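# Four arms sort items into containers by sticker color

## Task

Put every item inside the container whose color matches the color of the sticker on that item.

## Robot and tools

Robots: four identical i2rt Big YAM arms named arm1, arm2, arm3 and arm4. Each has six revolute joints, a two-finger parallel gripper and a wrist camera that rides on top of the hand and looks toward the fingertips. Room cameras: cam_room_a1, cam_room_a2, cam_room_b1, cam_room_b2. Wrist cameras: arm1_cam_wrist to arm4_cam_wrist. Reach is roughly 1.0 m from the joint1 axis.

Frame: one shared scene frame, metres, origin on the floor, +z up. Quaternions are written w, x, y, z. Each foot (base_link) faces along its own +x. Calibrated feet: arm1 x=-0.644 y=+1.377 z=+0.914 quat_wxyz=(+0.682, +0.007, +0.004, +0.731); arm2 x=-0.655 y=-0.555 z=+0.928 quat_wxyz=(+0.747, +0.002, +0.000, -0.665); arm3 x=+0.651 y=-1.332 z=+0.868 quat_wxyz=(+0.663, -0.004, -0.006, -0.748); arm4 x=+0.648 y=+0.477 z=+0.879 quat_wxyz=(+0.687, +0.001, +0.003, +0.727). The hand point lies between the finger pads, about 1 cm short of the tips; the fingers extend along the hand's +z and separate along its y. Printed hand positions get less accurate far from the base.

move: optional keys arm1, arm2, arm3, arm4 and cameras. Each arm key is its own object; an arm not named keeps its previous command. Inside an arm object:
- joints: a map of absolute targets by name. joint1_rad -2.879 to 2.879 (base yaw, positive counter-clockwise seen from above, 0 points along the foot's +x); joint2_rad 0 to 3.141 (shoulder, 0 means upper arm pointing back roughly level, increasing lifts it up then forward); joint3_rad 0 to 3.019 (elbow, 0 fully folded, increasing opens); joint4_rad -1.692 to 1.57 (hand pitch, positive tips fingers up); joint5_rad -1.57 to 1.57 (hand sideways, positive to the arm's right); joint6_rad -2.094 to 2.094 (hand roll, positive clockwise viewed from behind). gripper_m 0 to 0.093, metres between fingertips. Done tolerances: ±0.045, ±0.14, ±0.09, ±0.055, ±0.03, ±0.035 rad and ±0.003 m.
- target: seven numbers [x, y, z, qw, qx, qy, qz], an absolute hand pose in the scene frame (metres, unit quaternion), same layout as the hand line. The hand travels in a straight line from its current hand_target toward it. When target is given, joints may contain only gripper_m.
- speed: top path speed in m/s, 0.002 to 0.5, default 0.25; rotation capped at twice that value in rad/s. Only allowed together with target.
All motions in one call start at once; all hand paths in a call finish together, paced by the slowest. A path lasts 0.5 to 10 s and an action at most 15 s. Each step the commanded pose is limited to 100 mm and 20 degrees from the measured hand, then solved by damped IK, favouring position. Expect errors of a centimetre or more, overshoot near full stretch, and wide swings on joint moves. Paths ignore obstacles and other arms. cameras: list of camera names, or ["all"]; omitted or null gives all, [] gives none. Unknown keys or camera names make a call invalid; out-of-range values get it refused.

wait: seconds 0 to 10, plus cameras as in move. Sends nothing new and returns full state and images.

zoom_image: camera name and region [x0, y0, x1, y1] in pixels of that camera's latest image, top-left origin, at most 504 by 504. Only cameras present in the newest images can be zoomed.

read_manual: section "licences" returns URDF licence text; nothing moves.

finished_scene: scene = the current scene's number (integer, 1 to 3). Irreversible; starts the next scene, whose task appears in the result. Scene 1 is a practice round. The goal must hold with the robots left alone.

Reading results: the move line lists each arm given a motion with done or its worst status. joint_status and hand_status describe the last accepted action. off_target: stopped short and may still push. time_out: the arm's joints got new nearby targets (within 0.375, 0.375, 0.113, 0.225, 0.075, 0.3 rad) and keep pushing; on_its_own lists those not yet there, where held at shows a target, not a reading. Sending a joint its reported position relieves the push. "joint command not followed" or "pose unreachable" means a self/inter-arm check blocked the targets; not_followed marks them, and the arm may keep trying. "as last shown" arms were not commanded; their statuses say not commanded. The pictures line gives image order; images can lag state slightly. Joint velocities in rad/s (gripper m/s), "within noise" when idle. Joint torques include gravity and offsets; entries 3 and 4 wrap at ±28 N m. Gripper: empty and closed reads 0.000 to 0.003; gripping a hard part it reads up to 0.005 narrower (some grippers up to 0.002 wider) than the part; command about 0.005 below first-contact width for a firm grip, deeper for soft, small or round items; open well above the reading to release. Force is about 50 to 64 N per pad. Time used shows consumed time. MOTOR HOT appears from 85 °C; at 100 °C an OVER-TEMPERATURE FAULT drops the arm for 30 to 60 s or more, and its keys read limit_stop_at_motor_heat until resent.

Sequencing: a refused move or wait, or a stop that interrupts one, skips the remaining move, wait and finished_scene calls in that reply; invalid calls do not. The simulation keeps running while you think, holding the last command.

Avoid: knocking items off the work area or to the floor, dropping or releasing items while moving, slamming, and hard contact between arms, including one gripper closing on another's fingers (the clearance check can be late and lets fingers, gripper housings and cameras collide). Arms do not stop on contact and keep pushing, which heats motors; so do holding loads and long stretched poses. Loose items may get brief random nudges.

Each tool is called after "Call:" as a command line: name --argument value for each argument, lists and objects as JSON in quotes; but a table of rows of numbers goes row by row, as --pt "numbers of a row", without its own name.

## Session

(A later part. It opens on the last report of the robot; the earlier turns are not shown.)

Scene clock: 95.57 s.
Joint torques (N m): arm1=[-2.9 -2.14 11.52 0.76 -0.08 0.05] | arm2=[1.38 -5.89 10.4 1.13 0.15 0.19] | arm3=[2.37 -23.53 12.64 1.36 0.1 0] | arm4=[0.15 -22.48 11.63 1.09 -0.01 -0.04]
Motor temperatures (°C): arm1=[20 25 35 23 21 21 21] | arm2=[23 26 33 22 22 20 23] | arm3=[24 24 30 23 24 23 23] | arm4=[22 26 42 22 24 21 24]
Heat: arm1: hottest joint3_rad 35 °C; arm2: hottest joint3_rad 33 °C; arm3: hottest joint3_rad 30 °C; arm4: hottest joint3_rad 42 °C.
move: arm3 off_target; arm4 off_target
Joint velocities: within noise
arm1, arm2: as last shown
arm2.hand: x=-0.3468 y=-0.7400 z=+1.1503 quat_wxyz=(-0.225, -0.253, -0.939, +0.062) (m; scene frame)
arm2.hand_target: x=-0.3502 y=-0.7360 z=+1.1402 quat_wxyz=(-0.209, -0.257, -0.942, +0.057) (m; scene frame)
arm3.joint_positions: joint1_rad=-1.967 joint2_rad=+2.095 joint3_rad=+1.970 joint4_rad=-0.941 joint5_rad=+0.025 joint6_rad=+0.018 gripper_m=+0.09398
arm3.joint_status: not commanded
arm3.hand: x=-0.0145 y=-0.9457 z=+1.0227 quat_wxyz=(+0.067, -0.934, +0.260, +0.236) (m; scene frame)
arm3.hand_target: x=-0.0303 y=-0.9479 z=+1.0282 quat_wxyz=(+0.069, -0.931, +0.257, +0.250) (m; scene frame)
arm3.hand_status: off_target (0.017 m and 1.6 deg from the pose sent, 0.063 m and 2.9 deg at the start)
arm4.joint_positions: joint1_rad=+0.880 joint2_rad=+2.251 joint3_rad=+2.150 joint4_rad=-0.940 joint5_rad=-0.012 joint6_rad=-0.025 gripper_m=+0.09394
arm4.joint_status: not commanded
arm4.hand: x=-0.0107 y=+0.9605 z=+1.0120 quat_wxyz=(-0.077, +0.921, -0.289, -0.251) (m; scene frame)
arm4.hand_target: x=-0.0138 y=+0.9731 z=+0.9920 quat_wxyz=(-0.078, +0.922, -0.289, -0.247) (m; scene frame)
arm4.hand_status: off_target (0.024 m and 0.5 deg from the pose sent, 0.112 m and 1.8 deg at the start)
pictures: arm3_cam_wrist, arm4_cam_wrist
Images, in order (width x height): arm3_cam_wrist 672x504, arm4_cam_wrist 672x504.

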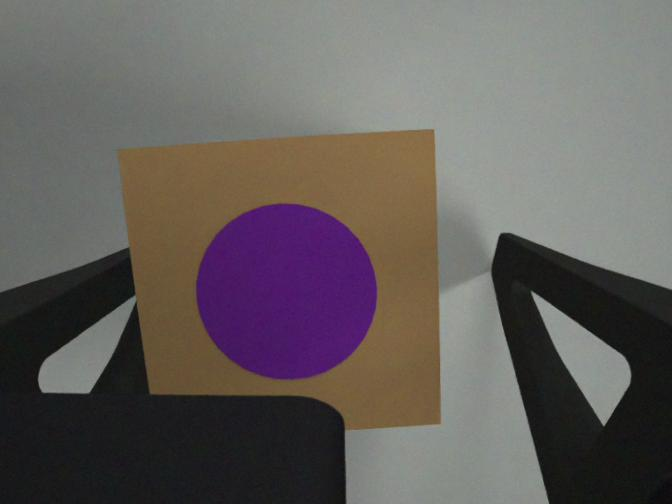

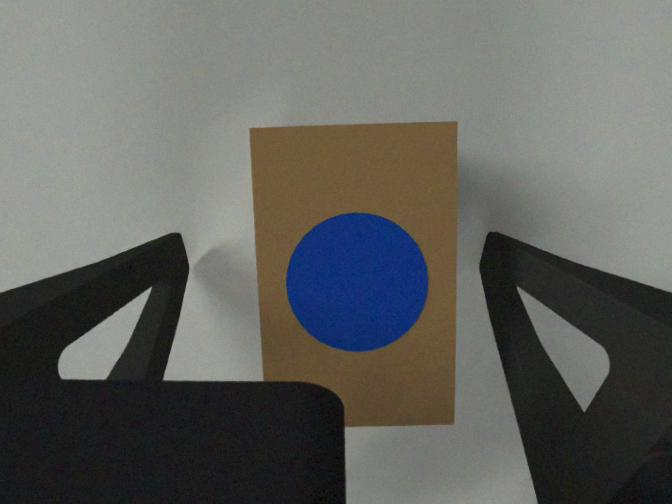

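Call:
move --arm3 '{"joints": {"gripper_m": 0.042}}' --arm4 '{"joints": {"gripper_m": 0.033}}' --cameras '[]'

Call:
move --arm3 '{"target": [0.035, -0.975, 1.14, 0.0687, -0.9312, 0.2565, 0.2495], "speed": 0.35}' --arm4 '{"target": [0.04, 0.930, 1.14, 0.0774, -0.9217, 0.2888, 0.2470], "speed": 0.35}' --cameras '["arm3_cam_wrist", "arm4_cam_wrist"]'

Call:
move --arm3 '{"target": [0.35, -1.153, 1.15, 0.0687, -0.9312, 0.2565, 0.2495], "speed": 0.45}' --arm4 '{"target": [0.36, 0.677, 1.15, 0.0774, -0.9217, 0.2888, 0.2470], "speed": 0.45}' --cameras '[]'

Call:
move --arm3 '{"joints": {"joint1_rad": 1.79, "joint2_rad": 0.95, "joint3_rad": 1.15, "joint4_rad": -1.25, "joint5_rad": 0, "joint6_rad": 0}}' --arm4 '{"joints": {"joint1_rad": -1.909, "joint2_rad": 0.95, "joint3_rad": 1.15, "joint4_rad": -1.25, "joint5_rad": 0, "joint6_rad": 0}}' --cameras '[]'

Call:
move --arm3 '{"target": [1.200, -1.276, 0.90, 0.267, -0.034, 0.963, 0.009], "speed": 0.4}' --arm4 '{"target": [1.130, 0.337, 0.90, 0.267, 0.025, 0.963, -0.007], "speed": 0.4}' --cameras '["arm3_cam_wrist", "arm4_cam_wrist"]'

Scene clock: 111.87 s.
Joint torques (N m): arm1=[-3.08 -2.02 11.64 0.68 -0.09 -0.01] | arm2=[1.32 -6.01 10.4 1.13 0.14 0.19] | arm3=[2.26 -23.59 12.57 1.26 0.11 0] | arm4=[0.97 -22.77 11.55 0.96 -0.02 -0.04]
Motor temperatures (°C): arm1=[20 25 36 23 21 21 21] | arm2=[23 26 33 22 22 20 23] | arm3=[24 25 32 23 24 23 23] | arm4=[22 25 43 22 24 21 24]
Heat: arm1: hottest joint3_rad 36 °C; arm2: hottest joint3_rad 33 °C; arm3: hottest joint3_rad 32 °C; arm4: hottest joint3_rad 43 °C.
move: arm3 off_target; arm4 off_target
Joint velocities: within noise
arm1, arm2: as last shown
arm3.joint_positions: joint1_rad=-1.966 joint2_rad=+2.095 joint3_rad=+1.970 joint4_rad=-0.941 joint5_rad=+0.024 joint6_rad=+0.018 gripper_m=+0.05330
arm3.joint_status: gripper_m off_target (ended at +0.05332, target +0.04200)
arm3.hand: x=-0.0148 y=-0.9463 z=+1.0227 quat_wxyz=(+0.067, -0.934, +0.260, +0.236) (m; scene frame)
arm3.hand_target: x=-0.0304 y=-0.9480 z=+1.0282 quat_wxyz=(+0.069, -0.931, +0.257, +0.250) (m; scene frame)
arm3.hand_status: not commanded
arm4.joint_positions: joint1_rad=+0.869 joint2_rad=+2.251 joint3_rad=+2.150 joint4_rad=-0.940 joint5_rad=-0.012 joint6_rad=-0.026 gripper_m=+0.04441
arm4.joint_status: gripper_m off_target (ended at +0.04444, target +0.03300)
arm4.hand: x=-0.0053 y=+0.9678 z=+1.0116 quat_wxyz=(-0.079, +0.919, -0.293, -0.250) (m; scene frame)
arm4.hand_target: x=-0.0139 y=+0.9730 z=+0.9921 quat_wxyz=(-0.077, +0.922, -0.289, -0.248) (m; scene frame)
arm4.hand_status: not commanded
pictures: none
No camera images: "cameras" was empty.

Scene clock: 113.30 s.
Joint torques (N m): arm1=[-2.55 -2.43 11.62 0.79 -0.06 0.06] | arm2=[1.38 -5.83 10.4 1.14 0.14 0.2] | arm3=[1.61 -21.66 9.58 0.79 -0.06 -0.1] | arm4=[1.2 -22.53 10.77 0.58 0.08 0]
Motor temperatures (°C): arm1=[20 25 36 23 21 21 21] | arm2=[23 26 33 22 22 20 23] | arm3=[24 25 32 23 24 23 23] | arm4=[22 25 43 22 24 21 25]
Heat: arm1: hottest joint3_rad 36 °C; arm2: hottest joint3_rad 33 °C; arm3: hottest joint3_rad 32 °C; arm4: hottest joint3_rad 43 °C.
move: arm3 done; arm4 done
Joint velocities: within noise
arm1, arm2: as last shown
arm3.joint_positions: joint1_rad=-1.966 joint2_rad=+1.878 joint3_rad=+1.936 joint4_rad=-1.088 joint5_rad=+0.024 joint6_rad=+0.018 gripper_m=+0.05329
arm3.joint_status: not commanded
arm3.hand: x=+0.0364 y=-0.9739 z=+1.1443 quat_wxyz=(+0.071, -0.929, +0.259, +0.254) (m; scene frame)
arm3.hand_target: x=+0.0350 y=-0.9750 z=+1.1401 quat_wxyz=(+0.069, -0.931, +0.257, +0.250) (m; scene frame)
arm3.hand_status: done (0.005 m and 0.7 deg from the pose sent, 0.131 m and 1.6 deg at the start)
arm4.joint_positions: joint1_rad=+0.869 joint2_rad=+2.025 joint3_rad=+2.114 joint4_rad=-1.135 joint5_rad=-0.012 joint6_rad=-0.026 gripper_m=+0.04441
arm4.joint_status: not commanded
arm4.hand: x=+0.0466 y=+0.9296 z=+1.1430 quat_wxyz=(-0.078, +0.920, -0.293, -0.249) (m; scene frame)
arm4.hand_target: x=+0.0401 y=+0.9297 z=+1.1400 quat_wxyz=(-0.077, +0.922, -0.289, -0.247) (m; scene frame)
arm4.hand_status: done (0.007 m and 0.6 deg from the pose sent, 0.141 m and 0.7 deg at the start)
pictures: arm3_cam_wrist, arm4_cam_wrist
Images, in order (width x height): arm3_cam_wrist 672x504, arm4_cam_wrist 672x504.

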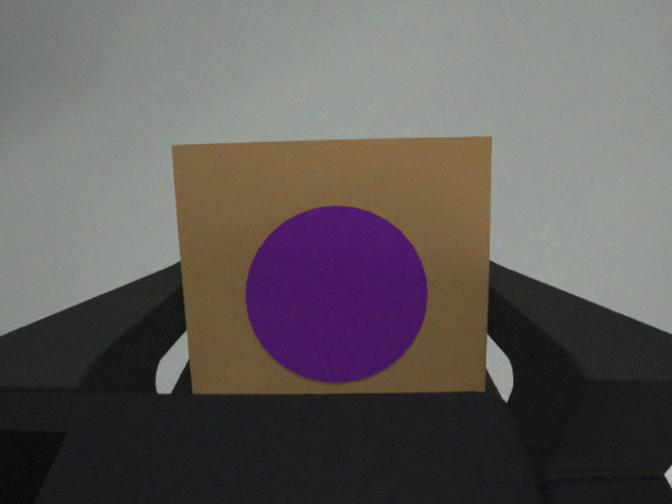

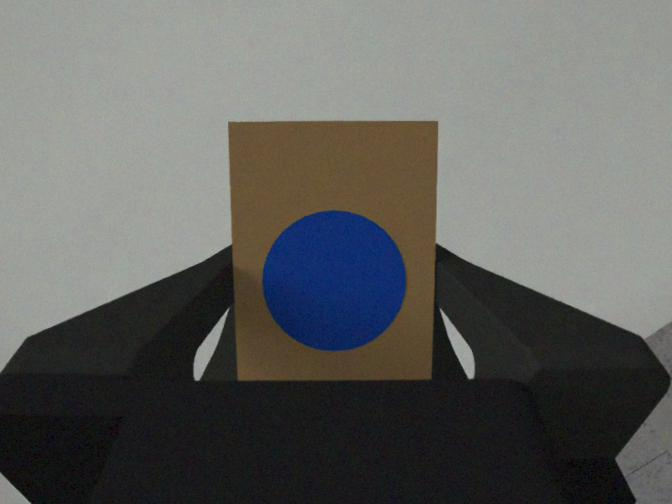

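Scene clock: 115.03 s.
Joint torques (N m): arm1=[-2.67 -2.02 11.75 0.68 -0.01 0.02] | arm2=[1.32 -5.89 10.4 1.1 0.14 0.19] | arm3=[1.44 -4.78 9.33 0.95 -0.07 -0.08] | arm4=[1.14 -4.25 9.66 0.61 0.24 0.17]
Motor temperatures (°C): arm1=[20 25 36 23 21 21 21] | arm2=[23 26 33 22 22 20 23] | arm3=[24 25 32 23 24 23 23] | arm4=[22 25 43 22 24 21 25]
Heat: arm1: hottest joint3_rad 36 °C; arm2: hottest joint3_rad 33 °C; arm3: hottest joint3_rad 32 °C; arm4: hottest joint3_rad 43 °C.
move: arm3 done; arm4 done
Joint velocities: within noise
arm1, arm2: as last shown
arm3.joint_positions: joint1_rad=-1.966 joint2_rad=+0.902 joint3_rad=+0.978 joint4_rad=-1.106 joint5_rad=+0.023 joint6_rad=+0.018 gripper_m=+0.05328
arm3.joint_status: not commanded
arm3.hand: x=+0.3505 y=-1.1522 z=+1.1529 quat_wxyz=(+0.071, -0.929, +0.259, +0.254) (m; scene frame)
arm3.hand_target: x=+0.3500 y=-1.1530 z=+1.1501 quat_wxyz=(+0.069, -0.931, +0.257, +0.250) (m; scene frame)
arm3.hand_status: done (0.003 m and 0.7 deg from the pose sent, 0.361 m and 0.6 deg at the start)
arm4.joint_positions: joint1_rad=+0.912 joint2_rad=+0.909 joint3_rad=+0.939 joint4_rad=-1.069 joint5_rad=+0.007 joint6_rad=-0.007 gripper_m=+0.04441
arm4.joint_status: not commanded
arm4.hand: x=+0.3623 y=+0.6776 z=+1.1505 quat_wxyz=(-0.080, +0.922, -0.285, -0.252) (m; scene frame)
arm4.hand_target: x=+0.3600 y=+0.6770 z=+1.1499 quat_wxyz=(-0.077, +0.922, -0.289, -0.247) (m; scene frame)
arm4.hand_status: done (0.002 m and 0.8 deg from the pose sent, 0.403 m and 0.6 deg at the start)
pictures: none
No camera images: "cameras" was empty.

Scene clock: 117.60 s.
Joint torques (N m): arm1=[-2.78 -2.43 11.75 0.8 -0.05 0.05] | arm2=[1.26 -5.83 10.41 1.16 0.15 0.19] | arm3=[1.85 -7.12 12.93 0.68 0.13 -0.11] | arm4=[1.14 -6.24 11.36 0.44 0.06 0.1]
Motor temperatures (°C): arm1=[20 25 36 23 21 21 21] | arm2=[23 26 33 22 22 20 23] | arm3=[24 25 33 23 24 23 23] | arm4=[22 25 43 22 24 21 25]
Heat: arm1: hottest joint3_rad 36 °C; arm2: hottest joint3_rad 33 °C; arm3: hottest joint3_rad 33 °C; arm4: hottest joint3_rad 43 °C.
move: arm3 done; arm4 done
Joint velocities: within noise
arm1, arm2: as last shown
arm1.hand_target: x=-0.3500 y=+1.1731 z=+1.1400 quat_wxyz=(-0.207, -0.292, -0.932, +0.065) (m; scene frame)
arm3.joint_positions: joint1_rad=+1.782 joint2_rad=+0.964 joint3_rad=+1.106 joint4_rad=-1.245 joint5_rad=-0.002 joint6_rad=+0.006 gripper_m=+0.05315
arm3.joint_status: all done
arm3.hand: x=+0.9999 y=-1.2957 z=+1.1824 quat_wxyz=(-0.232, +0.043, -0.972, -0.006) (m; scene frame)
arm3.hand_target: x=+1.0024 y=-1.2927 z=+1.2080 quat_wxyz=(-0.257, +0.049, -0.965, -0.006) (m; scene frame)
arm3.hand_status: not commanded
arm4.joint_positions: joint1_rad=-1.909 joint2_rad=+0.955 joint3_rad=+1.116 joint4_rad=-1.241 joint5_rad=+0.001 joint6_rad=-0.007 gripper_m=+0.04446
arm4.joint_status: all done
arm4.hand: x=+0.9868 y=+0.3801 z=+1.2013 quat_wxyz=(-0.239, -0.132, -0.961, +0.038) (m; scene frame)
arm4.hand_target: x=+0.9889 y=+0.3798 z=+1.2187 quat_wxyz=(-0.253, -0.135, -0.957, +0.038) (m; scene frame)
arm4.hand_status: not commanded
pictures: none
No camera images: "cameras" was empty.

Scene clock: 119.40 s.
Joint torques (N m): arm1=[-2.49 -2.55 11.82 0.85 -0.07 0] | arm2=[1.38 -5.95 10.43 1.11 0.14 0.2] | arm3=[1.85 -16.97 10.37 1.52 0.15 0.01] | arm4=[0.03 -14.92 7.92 1.32 -0.16 -0.12]
Motor temperatures (°C): arm1=[20 25 36 23 21 21 21] | arm2=[23 26 33 22 22 20 23] | arm3=[24 25 33 23 24 23 24] | arm4=[22 25 42 22 24 21 25]
Heat: arm1: hottest joint3_rad 36 °C; arm2: hottest joint3_rad 33 °C; arm3: hottest joint3_rad 33 °C; arm4: hottest joint3_rad 42 °C.
move: arm3 off_target; arm4 off_target
Joint velocities: within noise
arm1, arm2: as last shown
arm1.hand_target: x=-0.3500 y=+1.1731 z=+1.1400 quat_wxyz=(-0.206, -0.292, -0.932, +0.065) (m; scene frame)
arm3.joint_positions: joint1_rad=+1.782 joint2_rad=+1.714 joint3_rad=+0.932 joint4_rad=-0.320 joint5_rad=+0.002 joint6_rad=+0.027 gripper_m=+0.05315
arm3.joint_status: not commanded
arm3.hand: x=+1.1739 y=-1.2849 z=+0.8745 quat_wxyz=(-0.232, +0.032, -0.972, -0.006) (m; scene frame)
arm3.hand_target: x=+1.1984 y=-1.2760 z=+0.9008 quat_wxyz=(-0.267, +0.034, -0.963, -0.009) (m; scene frame)
arm3.hand_status: off_target (0.038 m and 4.1 deg from the pose sent, 0.347 m and 4.3 deg at the start)
arm4.joint_positions: joint1_rad=-1.953 joint2_rad=+1.635 joint3_rad=+0.811 joint4_rad=-0.271 joint5_rad=-0.142 joint6_rad=-0.226 gripper_m=+0.04446
arm4.joint_status: not commanded
arm4.hand: x=+1.1150 y=+0.3449 z=+0.8839 quat_wxyz=(-0.242, -0.031, -0.970, -0.001) (m; scene frame)
arm4.hand_target: x=+1.1295 y=+0.3371 z=+0.9004 quat_wxyz=(-0.267, -0.025, -0.963, +0.007) (m; scene frame)
arm4.hand_status: off_target (0.023 m and 3.1 deg from the pose sent, 0.336 m and 13.2 deg at the start)
pictures: arm3_cam_wrist, arm4_cam_wrist
Images, in order (width x height): arm3_cam_wrist 672x504, arm4_cam_wrist 672x504.

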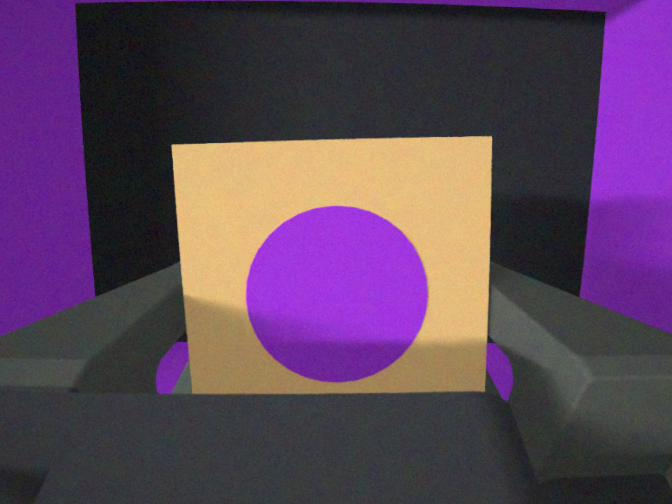

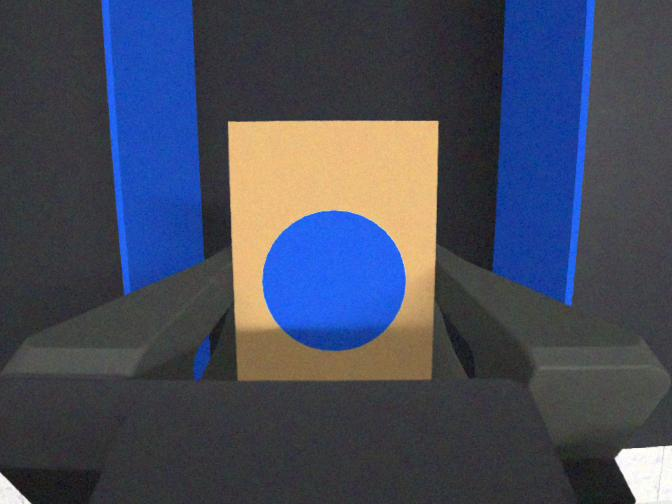

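Call:
move --arm3 '{"target": [1.208, -1.272, 0.785, 0.267, -0.034, 0.963, 0.009], "speed": 0.2}' --arm4 '{"target": [1.133, 0.330, 0.765, 0.267, 0.025, 0.963, -0.007], "speed": 0.2}' --cameras '[]'

Call:
move --arm3 '{"target": [1.208, -1.272, 0.757, 0.267, -0.034, 0.963, 0.009], "speed": 0.1}' --arm4 '{"target": [1.133, 0.330, 0.737, 0.267, 0.025, 0.963, -0.007], "speed": 0.1}' --cameras '["arm3_cam_wrist", "arm4_cam_wrist"]'

Scene clock: 126.80 s.
Joint torques (N m): arm1=[-2.67 -2.96 11.79 0.85 -0.04 0.02] | arm2=[1.2 -5.95 10.4 1.14 0.15 0.19] | arm3=[2.14 -17.73 7.08 1.66 0.15 0.03] | arm4=[0.21 -15.56 4.71 1.33 -0.14 -0.09]
Motor temperatures (°C): arm1=[20 25 36 23 21 21 21] | arm2=[23 25 33 22 22 20 23] | arm3=[24 26 33 23 24 23 24] | arm4=[22 25 41 22 24 21 25]
Heat: arm1: hottest joint3_rad 36 °C; arm2: hottest joint3_rad 33 °C; arm3: hottest joint3_rad 33 °C; arm4: hottest joint3_rad 41 °C.
move: arm3 off_target; arm4 off_target
Joint velocities: within noise
arm1, arm2: as last shown
arm1.hand_target: x=-0.3500 y=+1.1731 z=+1.1400 quat_wxyz=(-0.207, -0.292, -0.932, +0.065) (m; scene frame)
arm3.joint_positions: joint1_rad=+1.790 joint2_rad=+1.973 joint3_rad=+0.932 joint4_rad=-0.032 joint5_rad=+0.007 joint6_rad=+0.036 gripper_m=+0.05315
arm3.joint_status: not commanded
arm3.hand: x=+1.1913 y=-1.2810 z=+0.7739 quat_wxyz=(-0.246, +0.031, -0.969, -0.006) (m; scene frame)
arm3.hand_target: x=+1.2073 y=-1.2718 z=+0.7854 quat_wxyz=(-0.267, +0.034, -0.963, -0.009) (m; scene frame)
arm3.hand_status: off_target (0.022 m and 2.5 deg from the pose sent, 0.097 m and 4.1 deg at the start)
arm4.joint_positions: joint1_rad=-1.964 joint2_rad=+1.980 joint3_rad=+0.797 joint4_rad=+0.107 joint5_rad=-0.149 joint6_rad=-0.236 gripper_m=+0.04446
arm4.joint_status: not commanded
arm4.hand: x=+1.1228 y=+0.3368 z=+0.7599 quat_wxyz=(-0.252, -0.030, -0.967, +0.002) (m; scene frame)
arm4.hand_target: x=+1.1327 y=+0.3301 z=+0.7651 quat_wxyz=(-0.267, -0.025, -0.963, +0.007) (m; scene frame)
arm4.hand_status: off_target (0.013 m and 1.9 deg from the pose sent, 0.121 m and 3.2 deg at the start)
pictures: none
No camera images: "cameras" was empty.

Scene clock: 127.87 s.
Joint torques (N m): arm1=[-2.67 -2.37 11.85 0.8 -0.06 0.03] | arm2=[1.26 -5.83 10.41 1.14 0.15 0.18] | arm3=[2.2 -17.38 6.82 1.68 0.14 0.01] | arm4=[0.26 -14.51 4.83 1.44 -0.15 -0.07]
Motor temperatures (°C): arm1=[20 25 36 23 21 21 21] | arm2=[23 25 33 22 22 20 23] | arm3=[24 26 32 23 24 23 24] | arm4=[22 25 40 22 24 21 25]
Heat: arm1: hottest joint3_rad 36 °C; arm2: hottest joint3_rad 33 °C; arm3: hottest joint3_rad 32 °C; arm4: hottest joint3_rad 40 °C.
move: arm3 off_target; arm4 off_target
Joint velocities: within noise
arm1.joint_positions: joint1_rad=-2.244 joint2_rad=+0.969 joint3_rad=+0.894 joint4_rad=-1.031 joint5_rad=-0.008 joint6_rad=-0.004 gripper_m=+0.07496
arm1.joint_status: not commanded
arm1.hand: x=-0.3477 y=+1.1760 z=+1.1417 quat_wxyz=(-0.213, -0.286, -0.932, +0.066) (m; scene frame)
arm1.hand_target: x=-0.3500 y=+1.1731 z=+1.1400 quat_wxyz=(-0.207, -0.292, -0.932, +0.065) (m; scene frame)
arm1.hand_status: not commanded
arm2.joint_positions: joint1_rad=+0.919 joint2_rad=+0.983 joint3_rad=+0.873 joint4_rad=-0.990 joint5_rad=+0.002 joint6_rad=-0.010 gripper_m=+0.08493
arm2.joint_status: not commanded
arm2.hand: x=-0.3468 y=-0.7400 z=+1.1503 quat_wxyz=(-0.225, -0.253, -0.939, +0.062) (m; scene frame)
arm2.hand_target: x=-0.3502 y=-0.7360 z=+1.1402 quat_wxyz=(-0.209, -0.257, -0.942, +0.057) (m; scene frame)
arm2.hand_status: not commanded
arm3.joint_positions: joint1_rad=+1.790 joint2_rad=+2.036 joint3_rad=+0.932 joint4_rad=+0.034 joint5_rad=+0.008 joint6_rad=+0.036 gripper_m=+0.05315
arm3.joint_status: not commanded
arm3.hand: x=+1.1908 y=-1.2816 z=+0.7491 quat_wxyz=(-0.248, +0.031, -0.968, -0.006) (m; scene frame)
arm3.hand_target: x=+1.2073 y=-1.2719 z=+0.7575 quat_wxyz=(-0.267, +0.034, -0.963, -0.009) (m; scene frame)
arm3.hand_status: off_target (0.021 m and 2.4 deg from the pose sent, 0.025 m and 2.5 deg at the start)
arm4.joint_positions: joint1_rad=-1.964 joint2_rad=+2.046 joint3_rad=+0.798 joint4_rad=+0.178 joint5_rad=-0.149 joint6_rad=-0.239 gripper_m=+0.04446
arm4.joint_status: not commanded
arm4.hand: x=+1.1217 y=+0.3371 z=+0.7372 quat_wxyz=(-0.255, -0.028, -0.966, +0.003) (m; scene frame)
arm4.hand_target: x=+1.1326 y=+0.3301 z=+0.7373 quat_wxyz=(-0.267, -0.025, -0.963, +0.007) (m; scene frame)
arm4.hand_status: off_target (0.013 m and 1.5 deg from the pose sent, 0.026 m and 1.9 deg at the start)
pictures: arm3_cam_wrist, arm4_cam_wrist
Images, in order (width x height): arm3_cam_wrist 672x504, arm4_cam_wrist 672x504.

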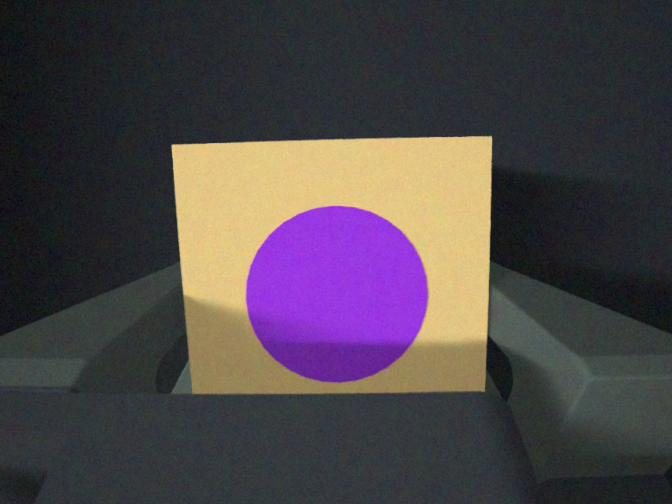

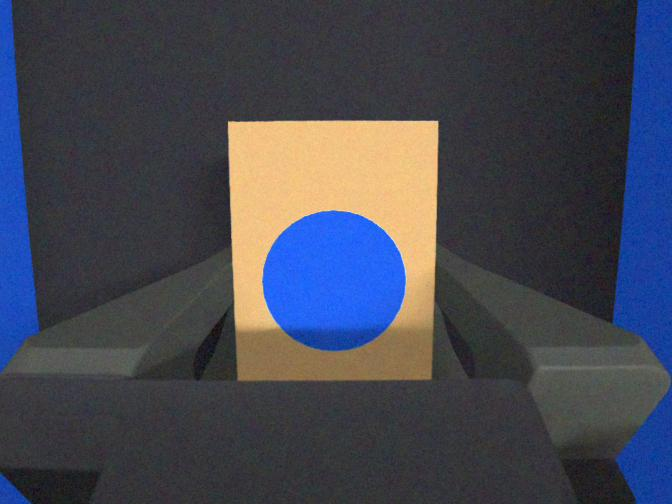

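Call:
move --arm3 '{"target": [1.208, -1.272, 0.745, 0.267, -0.034, 0.963, 0.009], "speed": 0.1}' --arm4 '{"target": [1.133, 0.330, 0.731, 0.267, 0.025, 0.963, -0.007], "speed": 0.1}' --cameras '[]'

Call:
move --arm3 '{"target": [1.208, -1.272, 0.735, 0.267, -0.034, 0.963, 0.009], "speed": 0.1}' --arm4 '{"joints": {"gripper_m": 0.07}}' --cameras '[]'

Scene clock: 135.00 s.
Joint torques (N m): arm1=[-2.55 -1.85 11.89 0.72 -0.06 0.02] | arm2=[1.32 -5.89 10.39 1.11 0.15 0.2] | arm3=[2.02 -16.26 6.94 1.59 0.12 0.02] | arm4=[0.32 -13.86 4.94 1.42 -0.12 -0.06]
Motor temperatures (°C): arm1=[20 25 36 23 21 21 21] | arm2=[23 25 32 22 22 20 23] | arm3=[24 26 32 23 24 23 24] | arm4=[22 26 39 22 24 21 25]
Heat: arm1: hottest joint3_rad 36 °C; arm2: hottest joint3_rad 32 °C; arm3: hottest joint3_rad 32 °C; arm4: hottest joint3_rad 39 °C.
move: arm3 off_target; arm4 off_target
Joint velocities: within noise
arm1, arm2: as last shown
arm3.joint_positions: joint1_rad=+1.791 joint2_rad=+2.054 joint3_rad=+0.933 joint4_rad=+0.063 joint5_rad=+0.009 joint6_rad=+0.037 gripper_m=+0.05315
arm3.joint_status: not commanded
arm3.hand: x=+1.1935 y=-1.2811 z=+0.7437 quat_wxyz=(-0.254, +0.031, -0.967, -0.006) (m; scene frame)
arm3.hand_target: x=+1.2074 y=-1.2719 z=+0.7454 quat_wxyz=(-0.267, +0.034, -0.963, -0.009) (m; scene frame)
arm3.hand_status: off_target (0.017 m and 1.6 deg from the pose sent, 0.020 m and 2.4 deg at the start)
arm4.joint_positions: joint1_rad=-1.964 joint2_rad=+2.052 joint3_rad=+0.800 joint4_rad=+0.194 joint5_rad=-0.149 joint6_rad=-0.239 gripper_m=+0.04446
arm4.joint_status: not commanded
arm4.hand: x=+1.1240 y=+0.3363 z=+0.7366 quat_wxyz=(-0.261, -0.028, -0.965, +0.005) (m; scene frame)
arm4.hand_target: x=+1.1326 y=+0.3302 z=+0.7313 quat_wxyz=(-0.267, -0.025, -0.963, +0.007) (m; scene frame)
arm4.hand_status: off_target (0.012 m and 0.9 deg from the pose sent, 0.015 m and 1.5 deg at the start)
pictures: none
No camera images: "cameras" was empty.

Scene clock: 135.97 s.
Joint torques (N m): arm1=[-2.78 -1.44 11.59 0.85 -0.04 0.03] | arm2=[1.38 -6.01 10.4 1.13 0.15 0.19] | arm3=[2.08 -14.92 6.58 1.47 0.07 0.01] | arm4=[0.21 -13.57 4.83 1.43 -0.12 -0.07]
Motor temperatures (°C): arm1=[20 25 36 23 21 21 21] | arm2=[23 25 32 22 22 20 23] | arm3=[24 26 32 23 24 23 24] | arm4=[22 26 39 22 24 21 25]
Heat: arm1: hottest joint3_rad 36 °C; arm2: hottest joint3_rad 32 °C; arm3: hottest joint3_rad 32 °C; arm4: hottest joint3_rad 39 °C.
move: arm3 off_target; arm4 done
Joint velocities: within noise
arm1, arm2: as last shown
arm3.joint_positions: joint1_rad=+1.791 joint2_rad=+2.064 joint3_rad=+0.941 joint4_rad=+0.090 joint5_rad=+0.010 joint6_rad=+0.037 gripper_m=+0.05315
arm3.joint_status: not commanded
arm3.hand: x=+1.2009 y=-1.2806 z=+0.7440 quat_wxyz=(-0.266, +0.031, -0.963, -0.006) (m; scene frame)
arm3.hand_target: x=+1.2076 y=-1.2719 z=+0.7354 quat_wxyz=(-0.267, +0.034, -0.963, -0.009) (m; scene frame)
arm3.hand_status: off_target (0.014 m and 0.5 deg from the pose sent, 0.019 m and 1.6 deg at the start)
arm4.joint_positions: joint1_rad=-1.964 joint2_rad=+2.052 joint3_rad=+0.801 joint4_rad=+0.195 joint5_rad=-0.150 joint6_rad=-0.239 gripper_m=+0.06991
arm4.joint_status: all done
arm4.hand: x=+1.1252 y=+0.3361 z=+0.7371 quat_wxyz=(-0.262, -0.027, -0.965, +0.004) (m; scene frame)
arm4.hand_target: x=+1.1326 y=+0.3302 z=+0.7313 quat_wxyz=(-0.267, -0.025, -0.963, +0.007) (m; scene frame)
arm4.hand_status: not commanded
pictures: none
No camera images: "cameras" was empty.

Arm3 in contact (z stopped at 0.744). Release and retreat.

Call:
move --arm3 '{"joints": {"gripper_m": 0.082}}' --arm4 '{"target": [1.09, 0.335, 0.93, 0.267, 0.025, 0.963, -0.007], "speed": 0.3}' --cameras '[]'

Call:
move --arm3 '{"target": [1.16, -1.275, 0.93, 0.267, -0.034, 0.963, 0.009], "speed": 0.3}' --cameras '["arm3_cam_wrist", "arm4_cam_wrist"]'

Scene clock: 140.17 s.
Joint torques (N m): arm1=[-3.02 -2.2 11.69 0.7 -0.09 0.06] | arm2=[1.2 -6.01 10.4 1.14 0.14 0.19] | arm3=[2.08 -15.44 6.43 1.36 0.03 -0.01] | arm4=[0.5 -10.64 7.92 0.46 -0.13 -0.07]
Motor temperatures (°C): arm1=[20 24 36 23 21 21 21] | arm2=[23 25 32 22 22 20 23] | arm3=[24 26 31 23 24 23 24] | arm4=[22 25 38 22 24 21 25]
Heat: arm1: hottest joint3_rad 36 °C; arm2: hottest joint3_rad 32 °C; arm3: hottest joint3_rad 31 °C; arm4: hottest joint3_rad 38 °C.
move: arm3 done; arm4 done
Joint velocities: within noise
arm1, arm2: as last shown
arm3.joint_positions: joint1_rad=+1.791 joint2_rad=+2.067 joint3_rad=+0.942 joint4_rad=+0.093 joint5_rad=+0.012 joint6_rad=+0.041 gripper_m=+0.08196
arm3.joint_status: all done
arm3.hand: x=+1.2015 y=-1.2808 z=+0.7431 quat_wxyz=(-0.266, +0.029, -0.963, -0.006) (m; scene frame)
arm3.hand_target: x=+1.2073 y=-1.2721 z=+0.7352 quat_wxyz=(-0.267, +0.034, -0.963, -0.009) (m; scene frame)
arm3.hand_status: not commanded
arm4.joint_positions: joint1_rad=-1.993 joint2_rad=+1.464 joint3_rad=+0.746 joint4_rad=-0.323 joint5_rad=-0.164 joint6_rad=-0.260 gripper_m=+0.06991
arm4.joint_status: not commanded
arm4.hand: x=+1.0874 y=+0.3389 z=+0.9305 quat_wxyz=(-0.270, -0.029, -0.962, +0.007) (m; scene frame)
arm4.hand_target: x=+1.0900 y=+0.3351 z=+0.9301 quat_wxyz=(-0.267, -0.025, -0.963, +0.007) (m; scene frame)
arm4.hand_status: done (0.005 m and 0.6 deg from the pose sent, 0.196 m and 0.7 deg at the start)
pictures: none
No camera images: "cameras" was empty.

Scene clock: 141.50 s.
Joint torques (N m): arm1=[-2.73 -2.61 11.74 0.64 -0.08 0.04] | arm2=[1.38 -5.95 10.37 1.1 0.15 0.19] | arm3=[2.2 -12.75 7.64 0.76 0.03 -0.02] | arm4=[0.38 -10.75 8.05 0.46 -0.16 -0.08]
Motor temperatures (°C): arm1=[20 24 36 23 21 21 21] | arm2=[23 25 32 22 22 20 23] | arm3=[24 26 31 23 24 23 24] | arm4=[22 25 38 22 24 21 25]
Heat: arm1: hottest joint3_rad 36 °C; arm2: hottest joint3_rad 32 °C; arm3: hottest joint3_rad 31 °C; arm4: hottest joint3_rad 38 °C.
move: arm3 done
Joint velocities: within noise
arm1, arm2, arm4: as last shown
arm3.joint_positions: joint1_rad=+1.791 joint2_rad=+1.548 joint3_rad=+0.891 joint4_rad=-0.356 joint5_rad=+0.012 joint6_rad=+0.041 gripper_m=+0.08196
arm3.joint_status: not commanded
arm3.hand: x=+1.1624 y=-1.2820 z=+0.9364 quat_wxyz=(-0.276, +0.029, -0.961, -0.007) (m; scene frame)
arm3.hand_target: x=+1.1599 y=-1.2752 z=+0.9301 quat_wxyz=(-0.267, +0.034, -0.963, -0.009) (m; scene frame)
arm3.hand_status: done (0.010 m and 1.2 deg from the pose sent, 0.191 m and 0.7 deg at the start)
arm4.joint_positions: joint1_rad=-1.993 joint2_rad=+1.464 joint3_rad=+0.746 joint4_rad=-0.324 joint5_rad=-0.164 joint6_rad=-0.261 gripper_m=+0.06991
arm4.hand: x=+1.0873 y=+0.3389 z=+0.9304 quat_wxyz=(-0.270, -0.029, -0.962, +0.007) (m; scene frame)
pictures: arm3_cam_wrist, arm4_cam_wrist
Images, in order (width x height): arm3_cam_wrist 672x504, arm4_cam_wrist 672x504.

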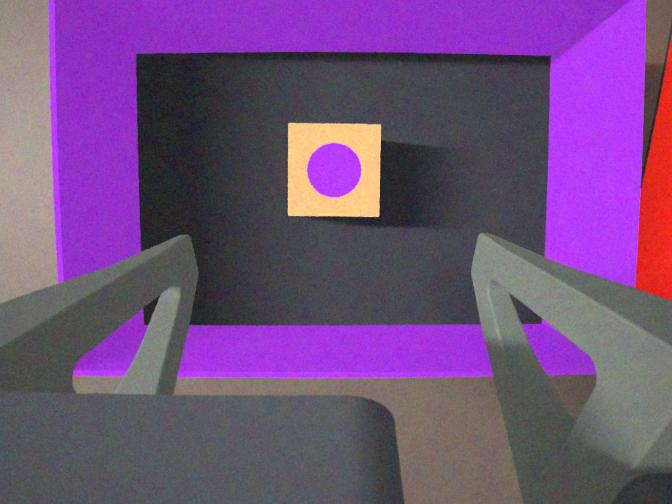

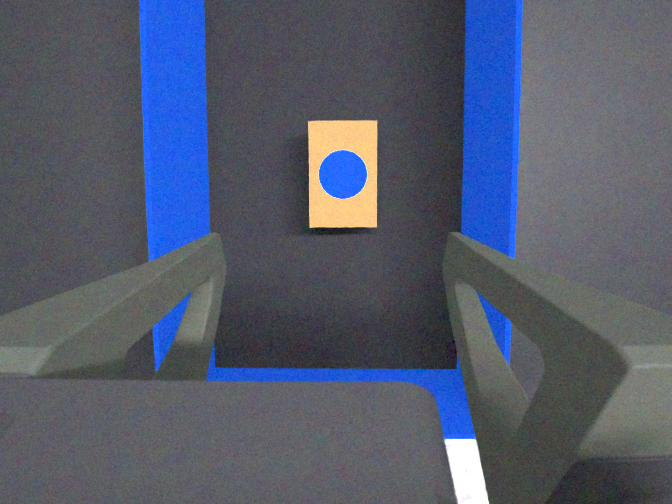

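Call:
finished_scene --scene 2

The scene is finished: the task was done.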